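# Seat the red lead's yellow plug in the calibrator terminal

## Task

On the calibrator's front panel, find the red terminal that sits above the blue plug and press the yellow plug on the red test lead all the way into it; when you finish, the robot must no longer be in contact with that plug.

## Robot and tools

Robot: two arms, left_arm with a five-finger left hand and right_arm with a five-finger right hand (the left is a mirror image). Base positions in the scene frame: left_arm (-0.050, +0.447, 0) m, right_arm (-0.031, -0.327, 0) m, both nearly unrotated. Scene frame: origin at table-top height midway between the nominal bases, +z up, +x outward over the table, left_arm on the +y side. Cameras: cam_head_left, cam_head_right (a stereo pair on one bar) and cam_high, each 896x504, calibrated in the scene frame. show_instructions (no arguments) displays the reference pictures.

Hand point: a point 0.05 m in front of the palm and 0.15 m out from the wrist flange along the fingers. Its +z runs along straight fingers (which reach 0.06 to 0.07 m past it), +y points out of the palm, +x crosses the palm away from the thumb on the right hand but toward the thumb on the left hand. A wrist bracket on the little-finger side sticks out and can strike things; with fingers level the wrist can sit below the hand point and touch the table first.

Frames in results: each arm's end_effector_position (m), end_effector_quat_wxyz and velocities are given in that arm's own base frame. Pose offsets you send are along the current Hand target's own axes.

The 28-number row (every number in [-1, 1], always all 28 even if one arm moves): left_arm dx, dy, dz, rx, ry, rz; left hand thumb_turn, thumb_bend, index, middle, ring, little, force_limit, speed; right_arm dx, dy, dz, rx, ry, rz; right hand the same eight. Pose numbers are offsets, not poses: counted from the Hand target as it stood when the action or move began, with 1.0 equal to 0.6 m or 180 degrees; rx, ry, rz form a single rotation vector. Every row of one action counts from that same start, so the last row is where you end up; repeating an offset in a new call moves further. Six zeros re-command the current Hand target (use this to ask again for a pose the hand settled short of). Hand motor numbers are absolute targets: -1 open/straight, +1 closed (thumb_turn +1 puts the thumb opposite the fingers). force_limit maps -1..+1 to about 0..10 N at the fingertip (0..15 N for the two thumb motors); speed rises from almost nothing at -1 to full at +0.48 and above. No hand number means no change: to keep a hand as it is, resend the eight numbers you last sent it; before any were sent, use its hand_measured six, then hand_force_limit and hand_speed. For a gentle grip close at speed -0.94 or lower.

Tools:
- execute_actions(actions, cameras): actions is a list of actions, each a list of up to 15 rows, one row per 1/30 s step; a short action repeats its last row to fill 15 steps. Images come only for an empty list or if cameras names them (["all"], names, or []).
- move(target, speed, blend, stop_force, zero, blocking, cameras): target is one 28-number row or a list of up to 15 rows, all offsets from the same starting Hand targets. speed is path top speed in m/s, 0.002 to 3.6 (default 0.25), rotation capped at twice that in rad/s; one value or one per target. blend (m) rounds corners in a list; 0 stops at each. stop_force (N, 3 to 120, shared by both arms) ends an arm's path when its wrist sensor feels that much push against the motion; don't rely on it while the hand turns, and omit it when backing off a contact. zero (default true) re-zeros before the move; false lets pushes accumulate. blocking=false returns after about 0.5 s (not allowed with stop_force). Paths are straight, ignore obstacles, last 0.5 to 10 s; avoid routing near an arm's own base.
- wait(seconds 0 to 10, cameras): lets time pass holding commands.
- stop(cameras): brakes a running move.
- zoom_image(camera, region [x0, y0, x1, y1] in pixels, at most 504 wide and high): enlarges part of a camera's newest image.
- zero_wrist_force(arm): tares that arm's wrist sensor and stop_force baseline.
- finished_scene(scene=1): ends the scene permanently.

Results: Hand target is your last commanded pose after clipping, the base for the next offsets; the hand point often rests a bit short of it. Wrist force and torque are read in the end effector's axes, with a line for the peak since last shown. hand_measured, hand_stopped_by (moving, target, force, stalled, fault) and hand_load_n list six values in motor order; a lost grip shows as load near 0. Joint positions and torques, motor temperatures and, for execute_actions, some per-step positions also appear. A move adds a move: line (done, off_target, moving, held, fault, plus limits=paced or held); done means within 3 mm and 2 degrees, not that nothing is touched.

Behaviour: orientation commands are clipped to 32 degrees from the measured one each step; commands are smoothed with roughly 0.09 to 0.22 s lag, and fast moves overshoot. Thinking time lets the scene run.

Avoid: the arms are stiff, so aiming even slightly beyond a solid contact can trigger a fault stop (10 s) at about 150 N outside force or at joint limits (135 N m for the three big joints, 25.2 N m for wrist joints). Approach contacts slowly with stop_force. Don't let the arms or hands press on each other, don't hit fixed or heavy items hard, don't drop or fling parts, and keep everything on the table. Overheating (warning at 70 °C, brake at 85 °C) comes from long stretched holds or pushing at unreachable poses. Finish with the hand backed away from the plug.

Each tool is called after ">>>" in YAML: its name, and indented under it one key for each argument.

Reference images:

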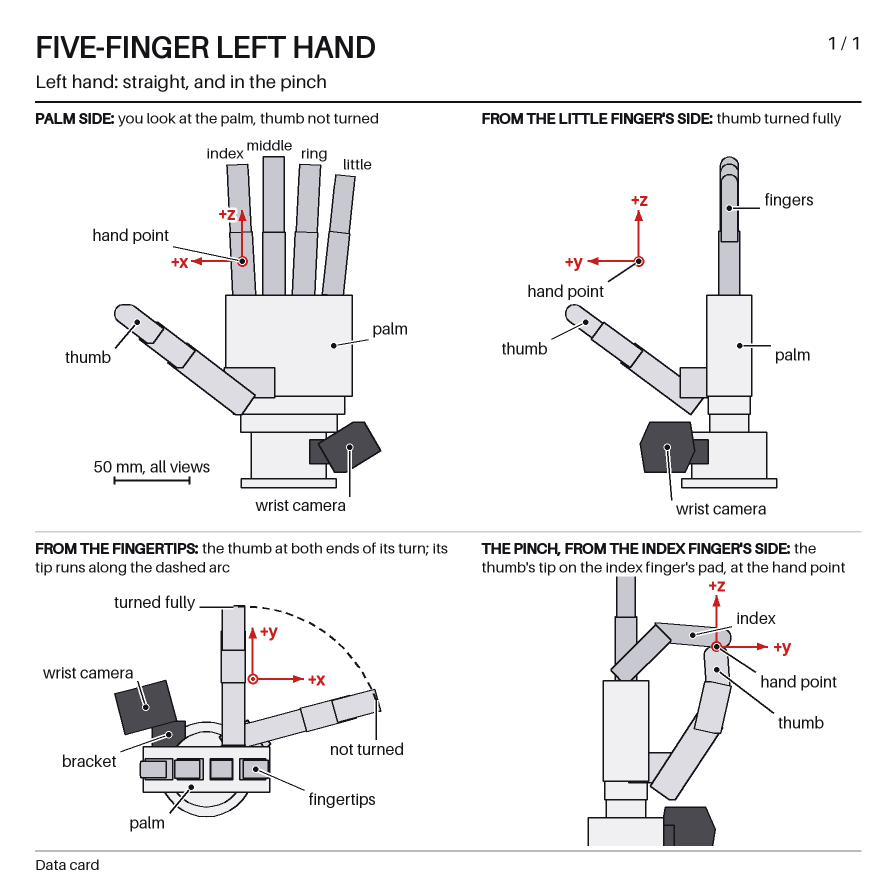

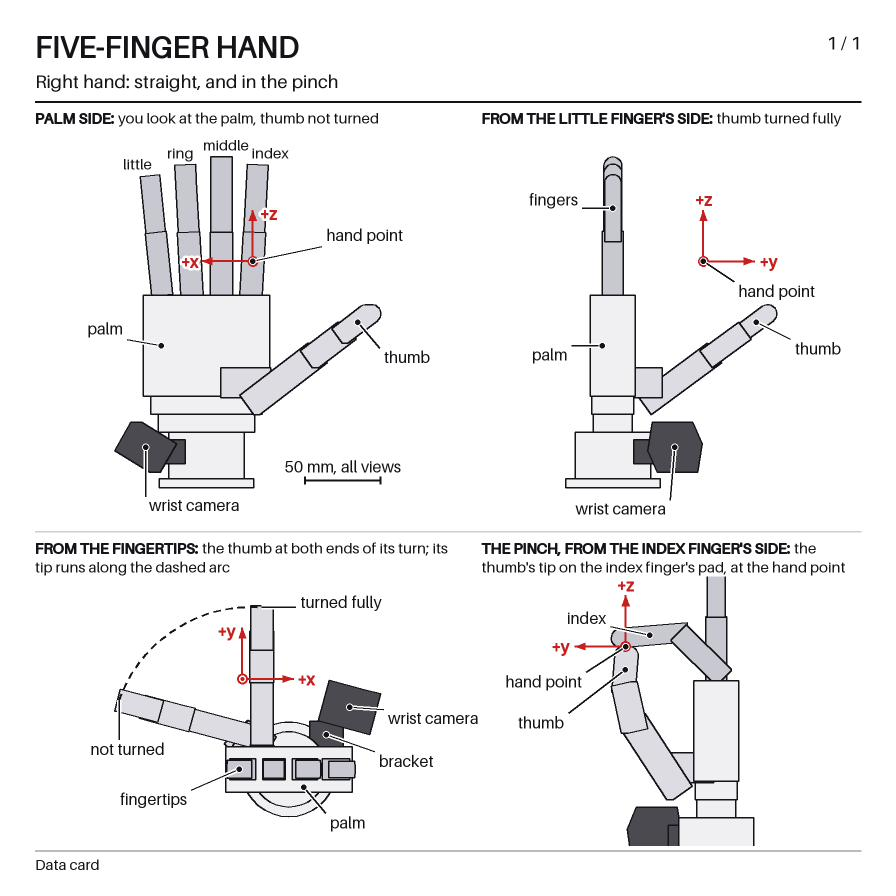

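## Session

>>> execute_actions:
  actions: []
  cameras: ["all"]

Scene clock: 0.00 s.
left_arm: end_effector_position=(+0.2193, -0.0403, +0.3240) hand_measured=(-1.000, -1.000, -1.000, -1.000, -1.000, -1.000) hand_load_n=(+0.5, +0.0, +0.0, +0.0, +0.0, +0.0) hand_stopped_by=(target, target, target, target, target, target) hand_force_limit=0.00 hand_speed=-0.80 end_effector_quat_wxyz=(-0.124, +0.717, -0.641, -0.244) | right_arm: end_effector_position=(+0.3117, +0.2420, +0.3308) hand_measured=(-1.000, -1.000, -1.000, -1.000, -1.000, -1.000) hand_load_n=(+0.0, +0.0, +0.0, +0.0, +0.0, +0.0) hand_stopped_by=(target, target, target, target, target, target) hand_force_limit=0.00 hand_speed=-0.80 end_effector_quat_wxyz=(+0.094, +0.397, +0.913, -0.018)
Joint positions: left_arm=[3.158 -1.648 -1.656 1.52 -2.088 2.991] | right_arm=[0.455 -1.563 1.587 1.449 1.737 -0.304]
Joint velocities: within noise
Joint torques (N m): no reading
Motor temperatures (°C): left_arm=[33 36 31 34 37 29] | right_arm=[24 33 33 41 39 41]
Wrist force (N): no reading
Wrist torque (N m): no reading
Wrist force, peak (N): no reading
Hand target: left_arm +0.2193, -0.0403, +0.3240; -0.124, +0.717, -0.641, -0.244 | right_arm +0.3117, +0.2420, +0.3308; +0.094, +0.397, +0.913, -0.018

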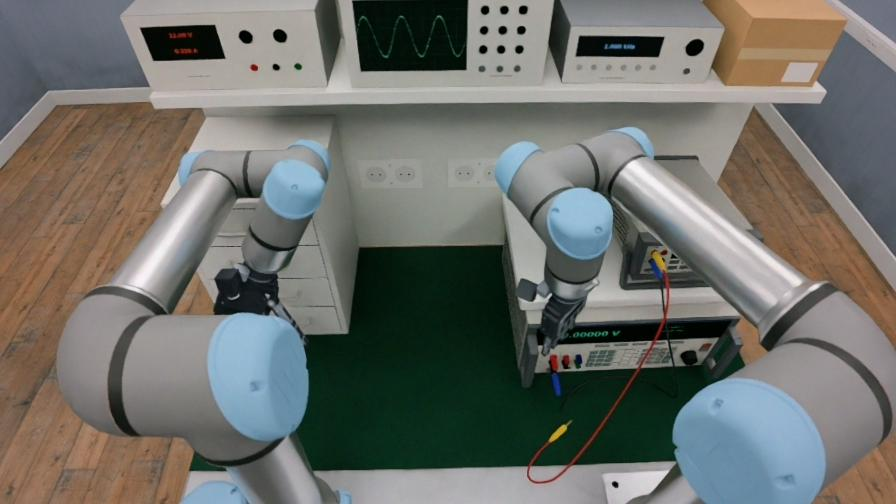

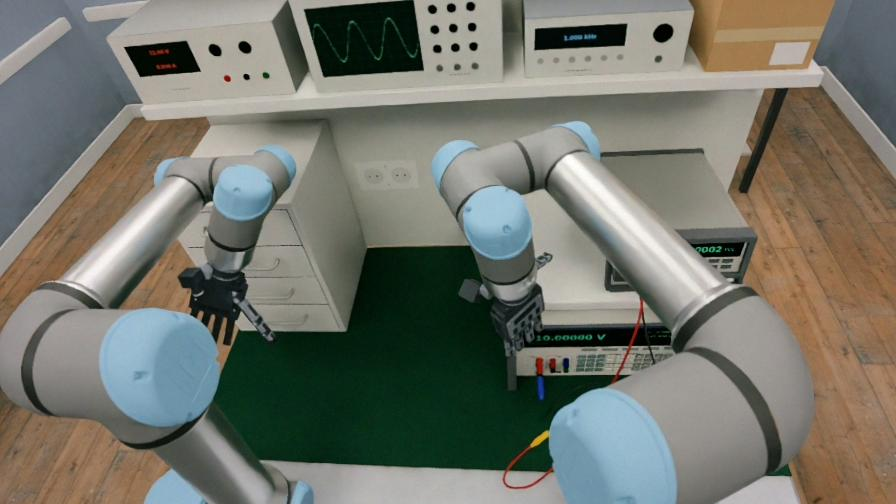

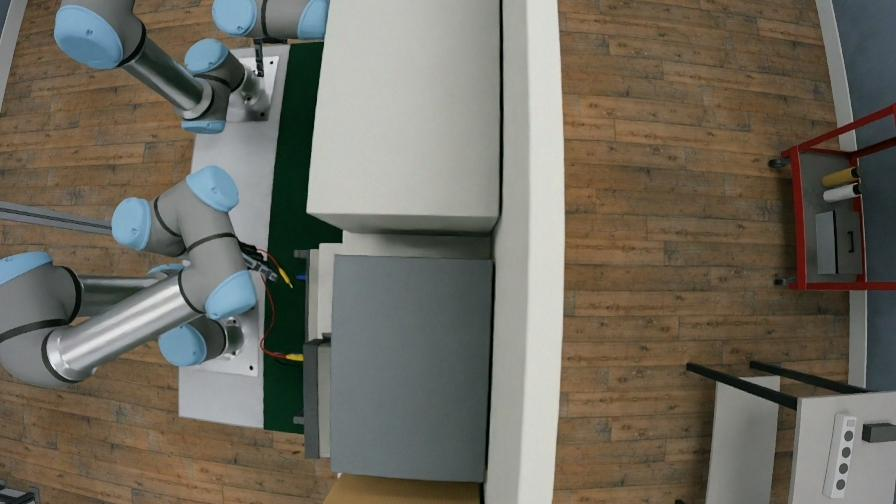

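>>> zoom_image:
  camera: "cam_head_left"
  region: [480, 230, 780, 500]

>>> zoom_image:
  camera: "cam_head_right"
  region: [440, 240, 740, 500]

>>> zoom_image:
  camera: "cam_high"
  region: [170, 200, 380, 440]

Scaled by 1.680 from the camera's 896x504 image, which has a finer 1280x720 frame.

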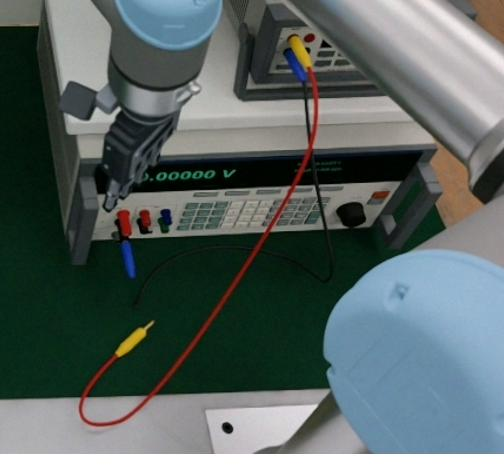

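Scaled by 1.680 from the camera's 896x504 image, which has a finer 1280x720 frame.

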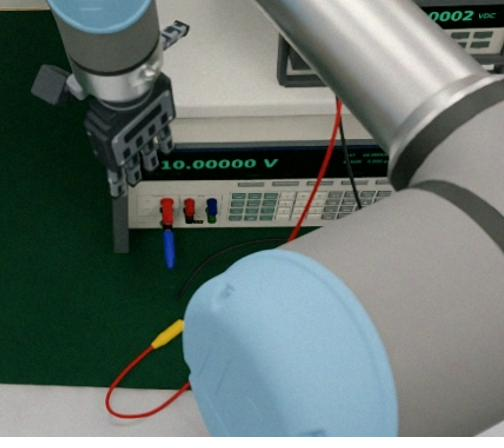

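Scaled by 2.100 from the camera's 896x504 image, which has a finer 1280x720 frame.

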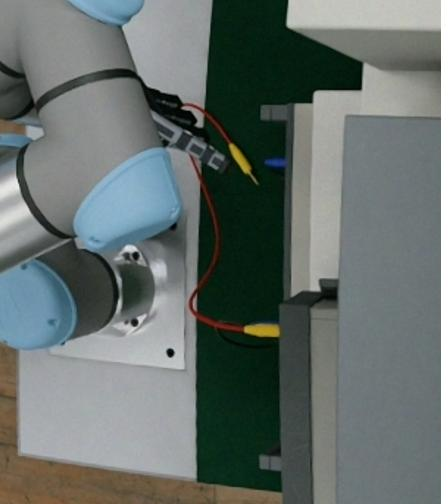

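>>> zoom_image:
  camera: "cam_head_left"
  region: [500, 330, 640, 450]

>>> zoom_image:
  camera: "cam_head_right"
  region: [480, 320, 620, 440]

>>> zoom_image:
  camera: "cam_high"
  region: [230, 230, 350, 330]

Scaled by 3.600 from the camera's 896x504 image, which has a finer 1280x720 frame.

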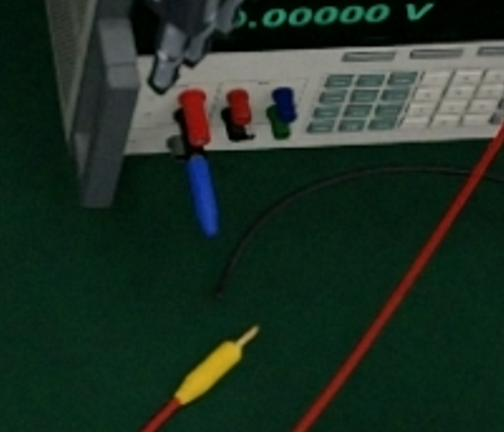

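Scaled by 3.600 from the camera's 896x504 image, which has a finer 1280x720 frame.

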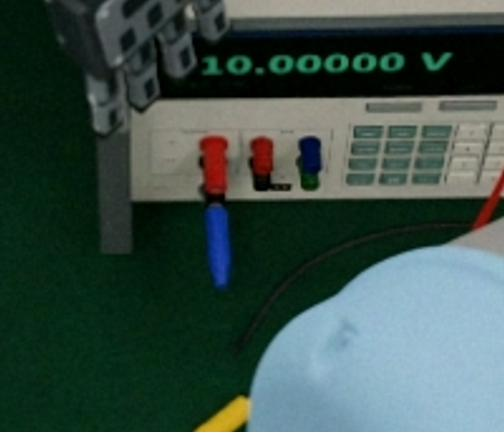

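Scaled by 4.200 from the camera's 896x504 image, which has a finer 1280x720 frame.

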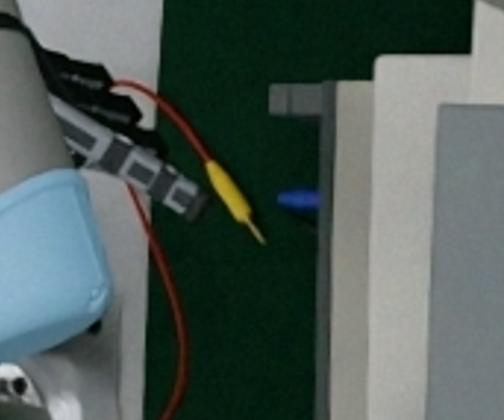

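>>> move:
  target:
    - [0,0,0,0,0,0,-1,-1,-1,-1,-1,-1,0,-0.8, 0.115,-0.1923,0.106,0.2642,0.06285,-0.00753,1,-1,-1,-1,-1,-1,0,0]
  speed: 0.15
  cameras: ["all"]

Scene clock: 367.57 s.
left_arm: end_effector_position=(+0.2193, -0.0403, +0.3240) hand_measured=(-1.000, -1.000, -1.000, -1.000, -1.000, -1.000) hand_load_n=(+0.0, +0.0, +0.0, +0.0, +0.0, +0.0) hand_stopped_by=(target, target, target, target, target, target) hand_force_limit=0.00 hand_speed=-0.80 end_effector_quat_wxyz=(-0.124, +0.717, -0.641, -0.244) | right_arm: end_effector_position=(+0.1916, +0.2060, +0.2506) hand_measured=(+1.000, -1.000, -1.000, -1.000, -1.000, -1.000) hand_load_n=(+0.0, +0.0, +0.0, +0.0, +0.0, +0.0) hand_stopped_by=(target, target, target, target, target, target) hand_force_limit=0.00 hand_speed=0.00 end_effector_quat_wxyz=(-0.162, +0.391, +0.837, -0.347) end_effector_velocity=(+0.002, +0.001, +0.001) end_effector_angular_velocity=(+0.009, -0.013, +0.003)
Joint positions: left_arm=[3.158 -1.648 -1.656 1.52 -2.088 2.991] | right_arm=[0.531 -1.296 1.749 1.896 1.689 -0.118]
Joint velocities: left_arm=[within noise] | right_arm=[0.001 -0.005 -0.006 -0.006 0.001 -0.002]
Joint torques (N m): left_arm=[0.06 20.02 19.17 -2.26 -0.52 -0.04] | right_arm=[5.22 -32.27 -27.21 1.22 2.1 -1.33]
Wrist force (N): left_arm=[0.2 -0.2 0.1] | right_arm=[0.3 -1.5 1.5]
Wrist torque (N m): left_arm=[-0.02 -0.03 0.02] | right_arm=[0.29 -0.03 -0.11]
Wrist force, peak (N): left_arm=[0.4 -0.3 0.0] | right_arm=[0.2 -1.6 1.8]
Hand target: left_arm +0.2193, -0.0403, +0.3240; -0.124, +0.717, -0.641, -0.244 | right_arm +0.1918, +0.2060, +0.2506; -0.161, +0.391, +0.837, -0.347
Off the commanded pose: left_arm 0.000 m, 0 deg | right_arm 0.000 m, 0 deg.
move: done

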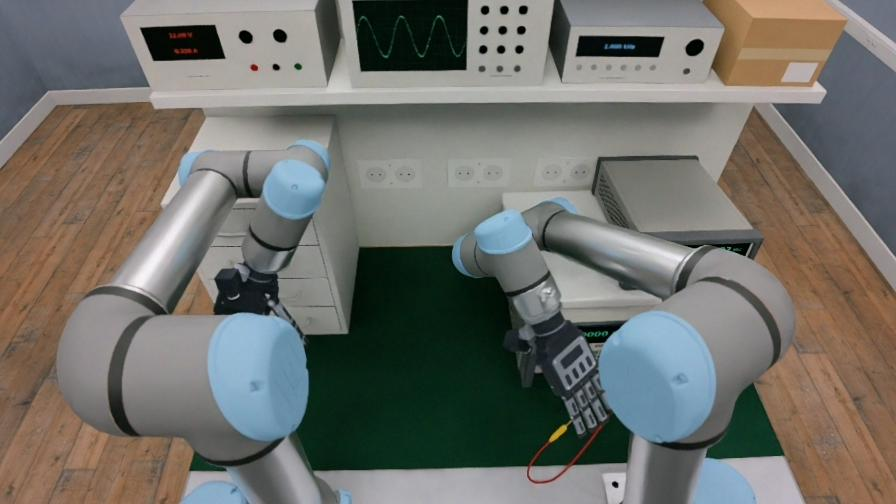

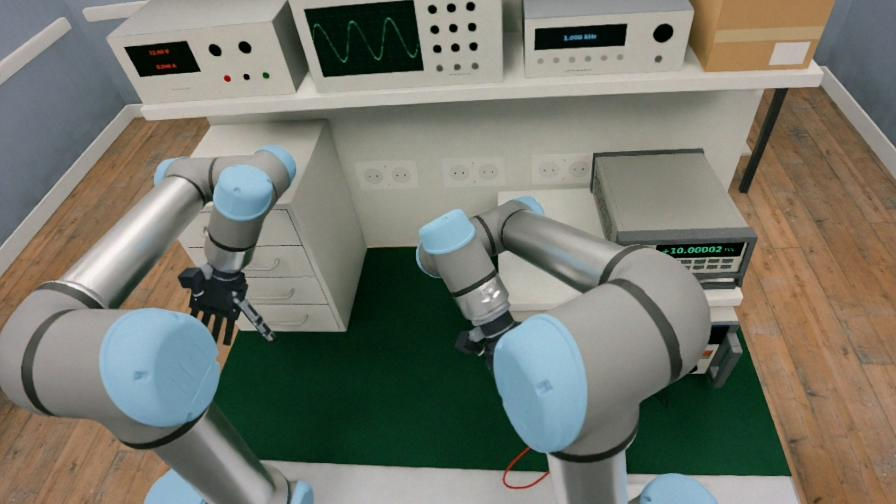

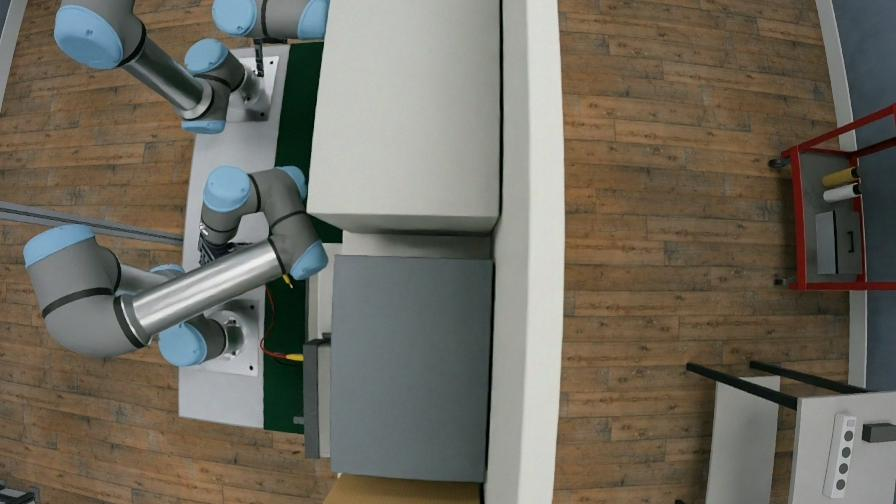

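>>> zoom_image:
  camera: "cam_head_left"
  region: [490, 300, 650, 480]

>>> zoom_image:
  camera: "cam_high"
  region: [180, 150, 350, 320]

Scaled by 2.800 from the camera's 896x504 image, which has a finer 1280x720 frame.

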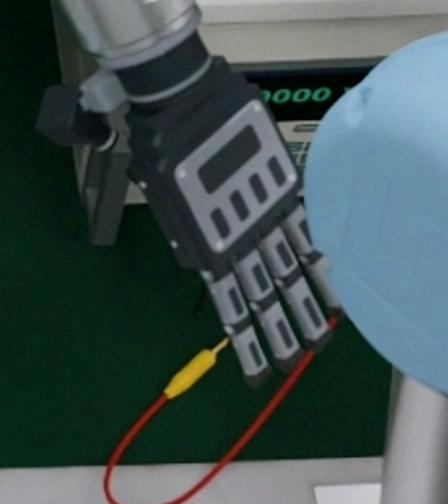

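Scaled by 2.965 from the camera's 896x504 image, which has a finer 1280x720 frame.

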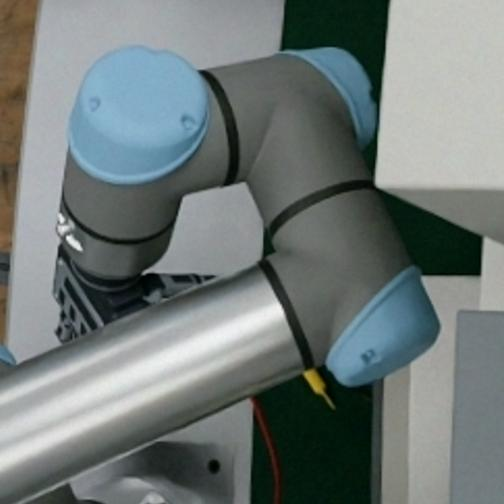

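>>> move:
  target:
    - [0,0,0,0,0,0,-1,-1,-1,-1,-1,-1,0,-0.8, 0.0831,0.0678,-0.0679,-0.2338,-0.1093,-0.2634,1,-1,-1,1,1,1,0,0]
    - [0,0,0,0,0,0,-1,-1,-1,-1,-1,-1,0,-0.8, 0.0830,0.1747,0.0388,-0.2338,-0.1093,-0.2634,1,-1,-1,1,1,1,0,0]
  speed: 0.25
  blend: [0.03, 0]
  cameras: ["all"]

Scene clock: 583.77 s.
left_arm: end_effector_position=(+0.2193, -0.0403, +0.3240) hand_measured=(-1.000, -1.000, -1.000, -1.000, -1.000, -1.000) hand_load_n=(+0.0, +0.0, +0.0, +0.0, +0.0, +0.0) hand_stopped_by=(target, target, target, target, target, target) hand_force_limit=0.00 hand_speed=-0.80 end_effector_quat_wxyz=(-0.124, +0.717, -0.641, -0.244) | right_arm: end_effector_position=(+0.2040, +0.2813, +0.1602) hand_measured=(+1.000, -1.000, -1.000, +1.000, +1.000, +1.000) hand_load_n=(+0.0, +0.0, +0.0, +0.0, +0.0, +0.0) hand_stopped_by=(target, target, target, target, target, target) hand_force_limit=0.00 hand_speed=0.00 end_effector_quat_wxyz=(+0.001, -0.001, +1.000, +0.000)
Joint positions: left_arm=[3.158 -1.648 -1.656 1.52 -2.088 2.991] | right_arm=[0.411 -1.579 2.047 1.101 1.571 -1.161]
Joint torques (N m): left_arm=[-0.25 20.55 19.28 -2.47 -0.6 -0.04] | right_arm=[12.28 -12.98 -10.6 0.79 -1.55 1]
Wrist force (N): left_arm=[0.0 -0.3 0.1] | right_arm=[0.6 -0.2 -0.3]
Wrist torque (N m): left_arm=[-0.06 0.00 0.02] | right_arm=[0.03 0.06 -0.02]
Wrist force, peak (N): left_arm=[0.5 -0.2 0.2] | right_arm=[0.4 -1.9 1.4]
Hand target: left_arm +0.2193, -0.0403, +0.3240; -0.124, +0.717, -0.641, -0.244 | right_arm +0.2040, +0.2813, +0.1601; +0.001, -0.001, +1.000, +0.000
Off the commanded pose: left_arm 0.000 m, 0 deg | right_arm 0.000 m, 0 deg.
move: done

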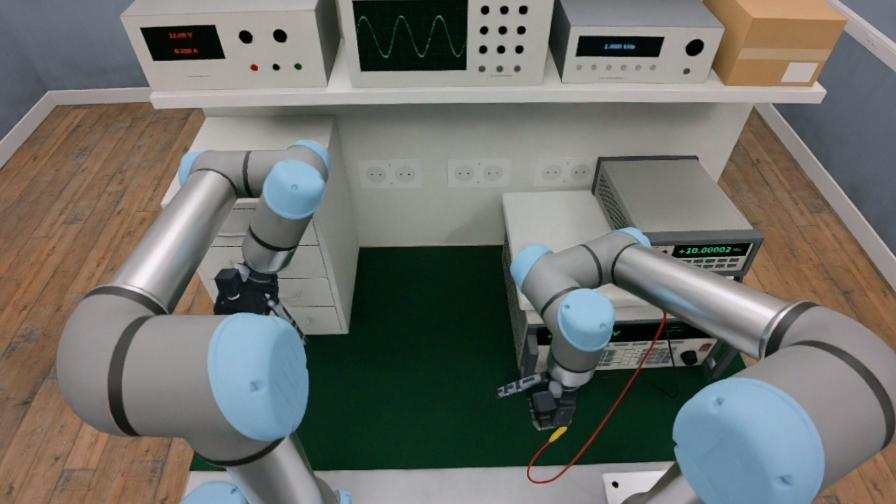

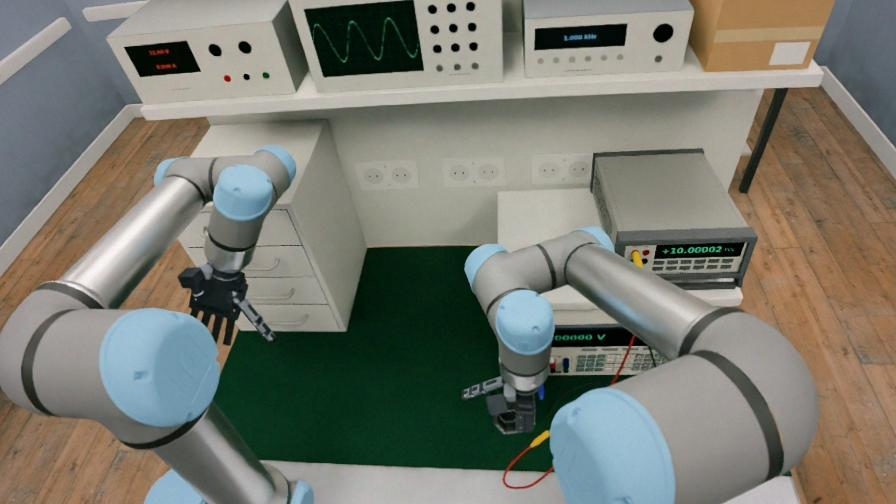

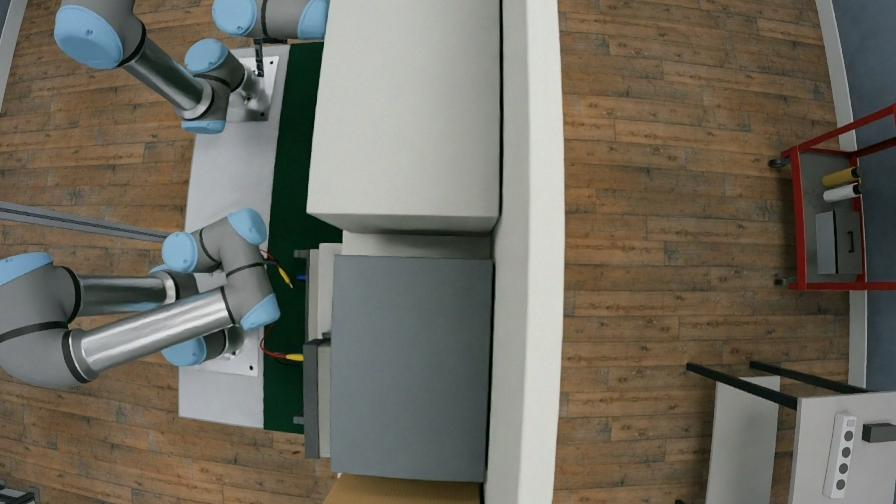

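>>> zoom_image:
  camera: "cam_head_left"
  region: [490, 330, 640, 480]

>>> zoom_image:
  camera: "cam_head_right"
  region: [450, 340, 600, 490]

>>> zoom_image:
  camera: "cam_high"
  region: [210, 200, 330, 320]

Scaled by 3.360 from the camera's 896x504 image, which has a finer 1280x720 frame.

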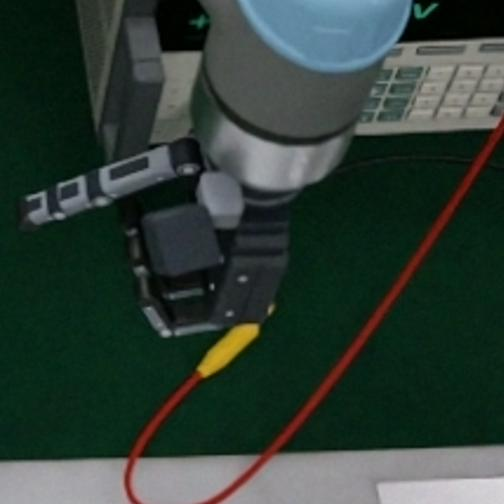

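Scaled by 3.360 from the camera's 896x504 image, which has a finer 1280x720 frame.

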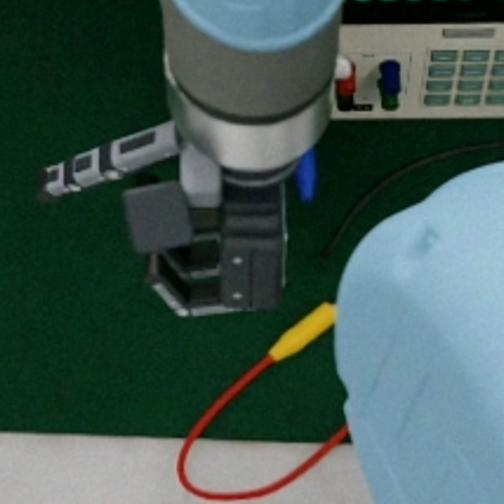

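Scaled by 4.200 from the camera's 896x504 image, which has a finer 1280x720 frame.

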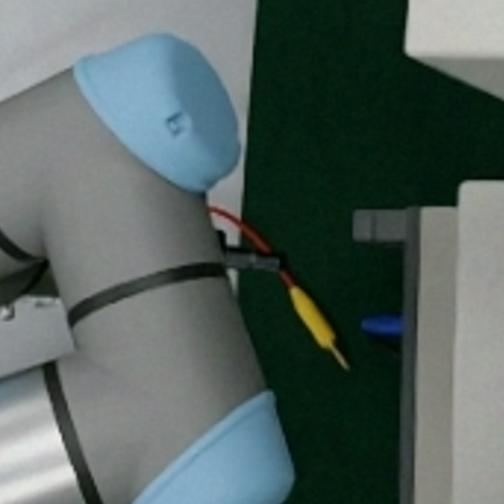

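>>> move:
  target: [0,0,0,0,0,0,-1,-1,-1,-1,-1,-1,0,-0.8, 0,0,0.1417,0,0,0,1,-1,-1,1,1,1,0,0]
  speed: 0.12
  stop_force: 6
  cameras: ["all"]

>>> zoom_image:
  camera: "cam_high"
  region: [210, 200, 330, 320]

>>> zoom_image:
  camera: "cam_head_left"
  region: [490, 350, 620, 480]

>>> zoom_image:
  camera: "cam_head_right"
  region: [450, 350, 580, 480]

Scene clock: 631.00 s.
left_arm: end_effector_position=(+0.2193, -0.0403, +0.3240) hand_measured=(-1.000, -1.000, -1.000, -1.000, -1.000, -1.000) hand_load_n=(+0.0, +0.0, +0.0, +0.0, +0.0, +0.0) hand_stopped_by=(target, target, target, target, target, target) hand_force_limit=0.00 hand_speed=-0.80 end_effector_quat_wxyz=(-0.124, +0.717, -0.641, -0.244) | right_arm: end_effector_position=(+0.2041, +0.2813, +0.0751) hand_measured=(+1.000, -1.000, -1.000, +1.000, +1.000, +1.000) hand_load_n=(+0.0, +0.0, +0.0, +0.0, +0.0, +0.0) hand_stopped_by=(target, target, target, target, target, target) hand_force_limit=0.00 hand_speed=0.00 end_effector_quat_wxyz=(+0.001, -0.001, +1.000, +0.000)
Joint positions: left_arm=[3.158 -1.648 -1.656 1.52 -2.088 2.991] | right_arm=[0.411 -1.448 2.169 0.848 1.571 -1.161]
Joint torques (N m): left_arm=[-0.8 20.63 19.27 -2.43 -0.57 -0.1] | right_arm=[12 -12.79 -24.9 0.84 -1.41 1.82]
Motor temperatures (°C): left_arm=[31 31 28 33 34 28] | right_arm=[24 30 31 37 37 38]
Wrist force (N): left_arm=[0.2 0.0 0.0] | right_arm=[0.6 -0.5 -0.7]
Wrist torque (N m): left_arm=[-0.01 -0.02 0.02] | right_arm=[0.00 0.05 -0.02]
Wrist force, peak (N): left_arm=[0.4 -0.3 0.1] | right_arm=[0.7 -0.2 -1.6]
Hand target: left_arm +0.2193, -0.0403, +0.3240; -0.124, +0.717, -0.641, -0.244 | right_arm +0.2041, +0.2813, +0.0751; +0.001, -0.001, +1.000, +0.000
Off the commanded pose: left_arm 0.000 m, 0 deg | right_arm 0.000 m, 0 deg.
move: done

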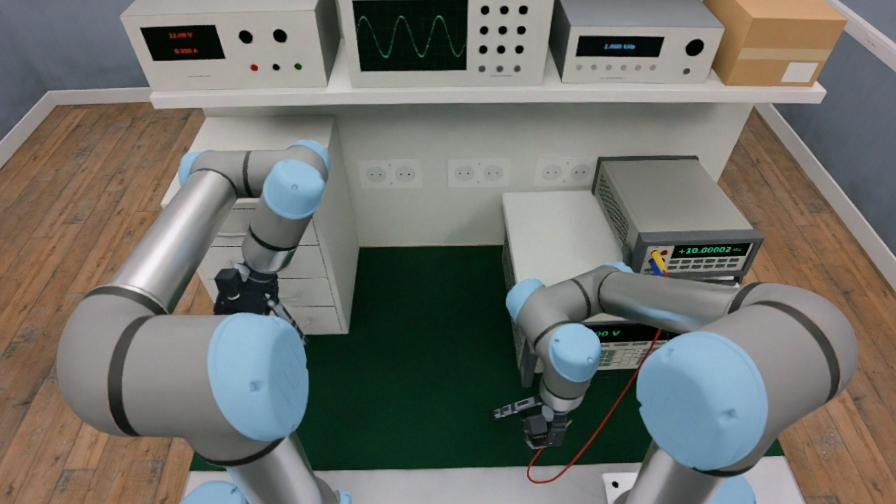

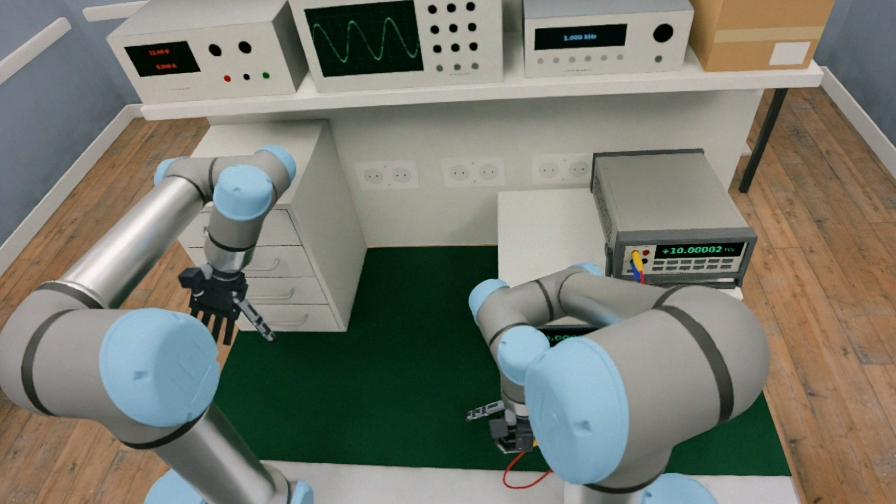

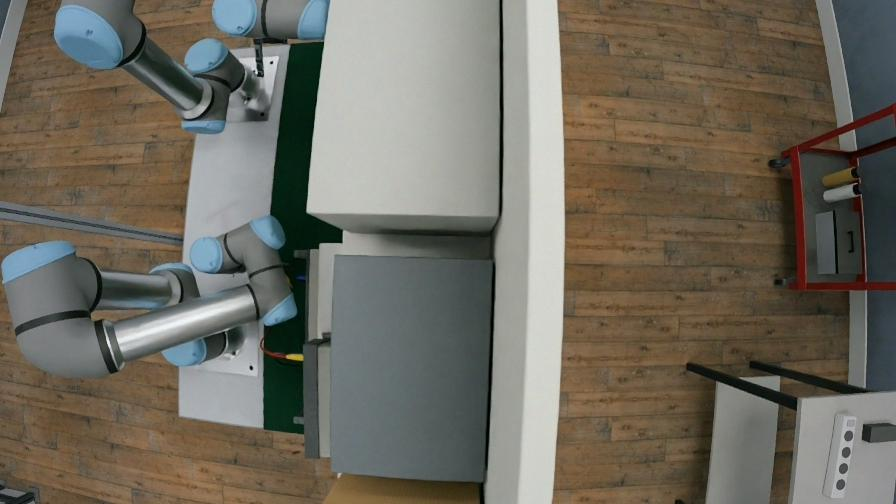

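Scaled by 4.200 from the camera's 896x504 image, which has a finer 1280x720 frame.

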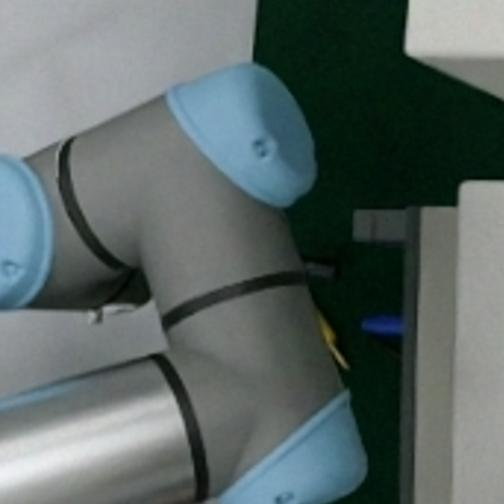

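Scaled by 3.877 from the camera's 896x504 image, which has a finer 1280x720 frame.

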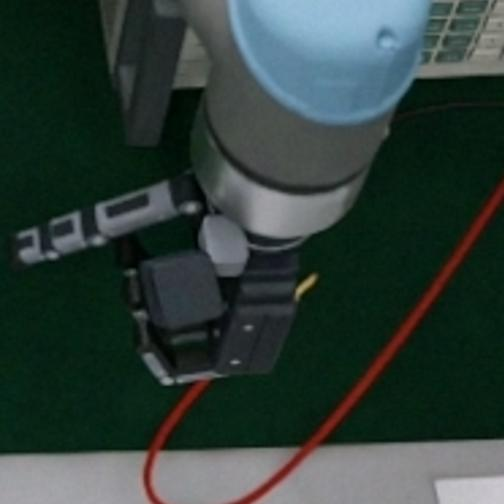

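Scaled by 3.877 from the camera's 896x504 image, which has a finer 1280x720 frame.

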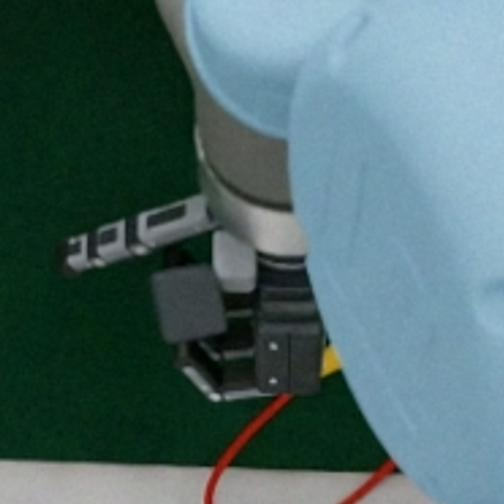

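>>> move:
  target: [0,0,0,0,0,0,-1,-1,-1,-1,-1,-1,0,-0.8, 0,0,0.03,0,0,0,1,-1,-1,1,1,1,0,0]
  speed: 0.015
  stop_force: 4

Scene clock: 637.63 s.
left_arm: end_effector_position=(+0.2193, -0.0403, +0.3240) hand_measured=(-1.000, -1.000, -1.000, -1.000, -1.000, -1.000) hand_load_n=(+0.0, +0.0, +0.0, +0.0, +0.0, +0.0) hand_stopped_by=(target, target, target, target, target, target) hand_force_limit=0.00 hand_speed=-0.80 end_effector_quat_wxyz=(-0.124, +0.717, -0.641, -0.244) | right_arm: end_effector_position=(+0.2041, +0.2813, +0.0659) hand_measured=(+1.000, -1.000, -1.000, +1.000, +1.000, +1.000) hand_load_n=(+0.0, +0.0, +0.0, +0.0, +0.0, +0.5) hand_stopped_by=(target, target, target, target, target, target) hand_force_limit=0.00 hand_speed=0.00 end_effector_quat_wxyz=(+0.001, -0.001, +1.000, +0.000)
Joint positions: left_arm=[3.158 -1.648 -1.656 1.52 -2.088 2.991] | right_arm=[0.411 -1.43 2.18 0.82 1.571 -1.161]
Joint torques (N m): left_arm=[-0.86 20.51 18.56 -2.41 -0.6 -0.02] | right_arm=[11.13 -23.56 -23.14 0.79 -1.44 1.81]
Wrist force (N): left_arm=[0.2 -0.3 -0.1] | right_arm=[0.1 -0.1 -5.8]
Wrist torque (N m): left_arm=[-0.03 -0.03 0.02] | right_arm=[0.35 -0.01 -0.02]
Wrist force, peak (N): left_arm=[0.4 -0.2 0.2] | right_arm=[0.4 -0.1 -16.4]
Hand target: left_arm +0.2193, -0.0403, +0.3240; -0.124, +0.717, -0.641, -0.244 | right_arm +0.2041, +0.2813, +0.0659; +0.001, -0.001, +1.000, +0.000 (not the last commanded pose)
Off the commanded pose: left_arm 0.000 m, 0 deg | right_arm 0.009 m, 0 deg.
move: contact (right_arm)

>>> move:
  target:
    - [0,0,0,0,0,0,-1,-1,-1,-1,-1,-1,0,-0.8, 0,0,-0.0043,0,0,0,1,-1,-1,1,1,1,0,0]
    - [0,0,0,0,0,0,-1,-1,-1,-1,-1,-1,0,-0.8, 0.0377,-0.0208,-0.0043,0,0,0,1,-1,-1,1,1,1,0,0]
    - [0,0,0,0,0,0,-1,-1,-1,-1,-1,-1,0,-0.8, 0.0555,-0.032,-0.0043,0,0,0,1,-1,-1,1,1,1,0,0]
    - [0,0,0,0,0,0,-1,-1,-1,-1,-1,-1,0,-0.8, 0.0748,-0.0518,-0.0043,0,0,0,1,-1,-1,1,1,1,0,0]
  speed: 0.06
  blend: [0, 0.005, 0.005, 0]
  cameras: ["all"]

>>> zoom_image:
  camera: "cam_high"
  region: [210, 200, 330, 320]

>>> zoom_image:
  camera: "cam_head_left"
  region: [490, 350, 620, 480]

Scene clock: 651.23 s.
left_arm: end_effector_position=(+0.2193, -0.0403, +0.3240) hand_measured=(-1.000, -1.000, -1.000, -1.000, -1.000, -1.000) hand_load_n=(+0.0, +0.0, +0.0, +0.0, +0.0, +0.0) hand_stopped_by=(target, target, target, target, target, target) hand_force_limit=0.00 hand_speed=-0.80 end_effector_quat_wxyz=(-0.124, +0.717, -0.641, -0.244) | right_arm: end_effector_position=(+0.1593, +0.2501, +0.0684) hand_measured=(+1.000, -1.000, -1.000, +1.000, +1.000, +1.000) hand_load_n=(+0.0, +0.0, +0.0, +0.0, +0.0, +0.0) hand_stopped_by=(target, target, target, target, target, target) hand_force_limit=0.00 hand_speed=0.00 end_effector_quat_wxyz=(+0.001, -0.001, +1.000, +0.000)
Joint positions: left_arm=[3.158 -1.648 -1.656 1.52 -2.088 2.991] | right_arm=[0.355 -1.57 2.325 0.814 1.571 -1.217]
Joint torques (N m): left_arm=[-1.24 20.03 19.22 -2.44 -0.66 0.06] | right_arm=[11.93 -6.13 -24.93 3.91 -1.55 1.7]
Wrist force (N): left_arm=[0.2 -0.2 0.1] | right_arm=[0.6 0.3 0.0]
Wrist torque (N m): left_arm=[-0.03 -0.03 0.02] | right_arm=[0.06 0.02 0.01]
Wrist force, peak (N): left_arm=[0.4 -0.4 0.0] | right_arm=[0.1 0.1 -6.2]
Hand target: left_arm +0.2193, -0.0403, +0.3240; -0.124, +0.717, -0.641, -0.244 | right_arm +0.1593, +0.2502, +0.0684; +0.001, -0.001, +1.000, +0.000
Off the commanded pose: left_arm 0.000 m, 0 deg | right_arm 0.000 m, 0 deg.
move: done

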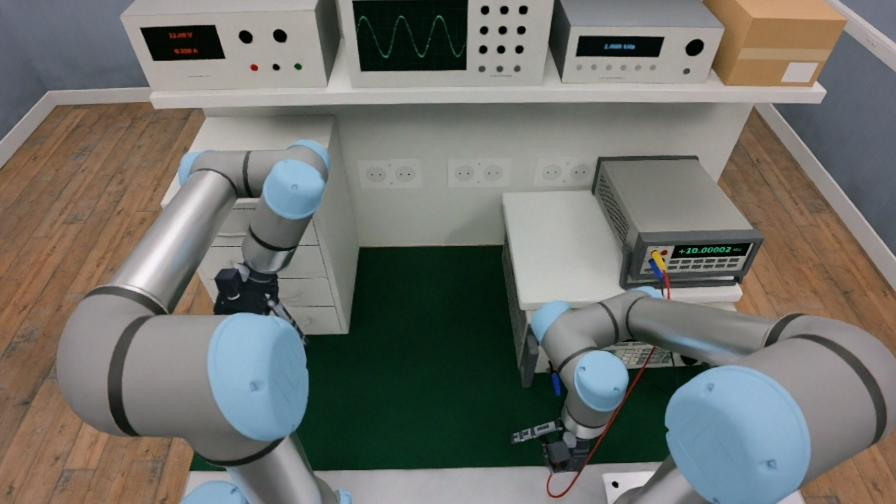

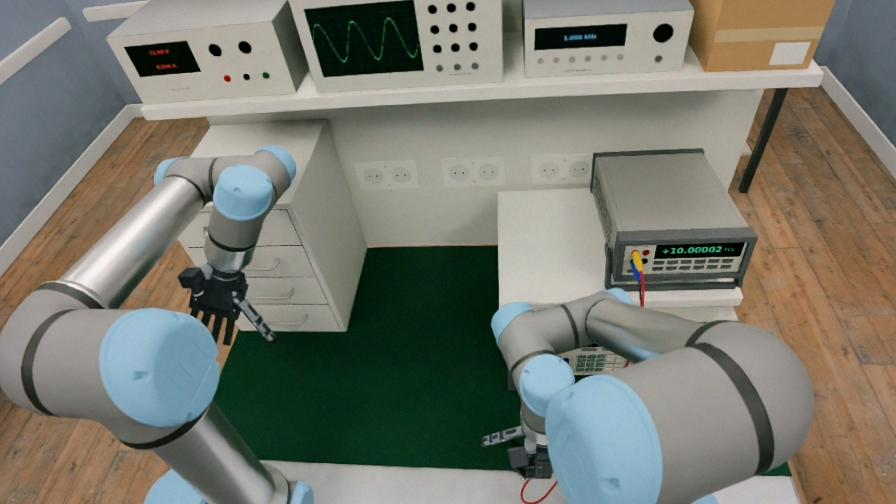

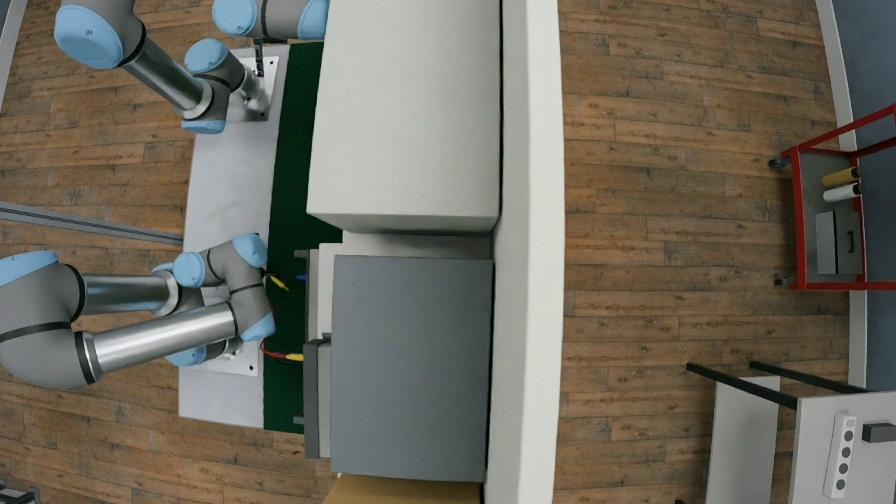

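Scaled by 4.200 from the camera's 896x504 image, which has a finer 1280x720 frame.

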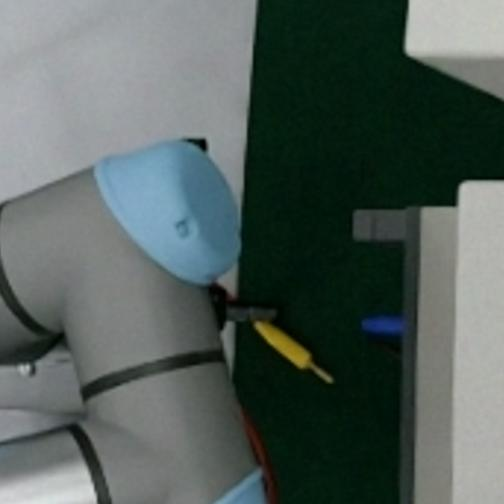

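Scaled by 3.877 from the camera's 896x504 image, which has a finer 1280x720 frame.

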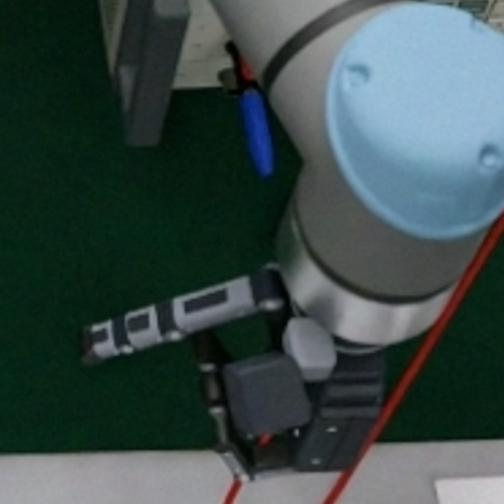

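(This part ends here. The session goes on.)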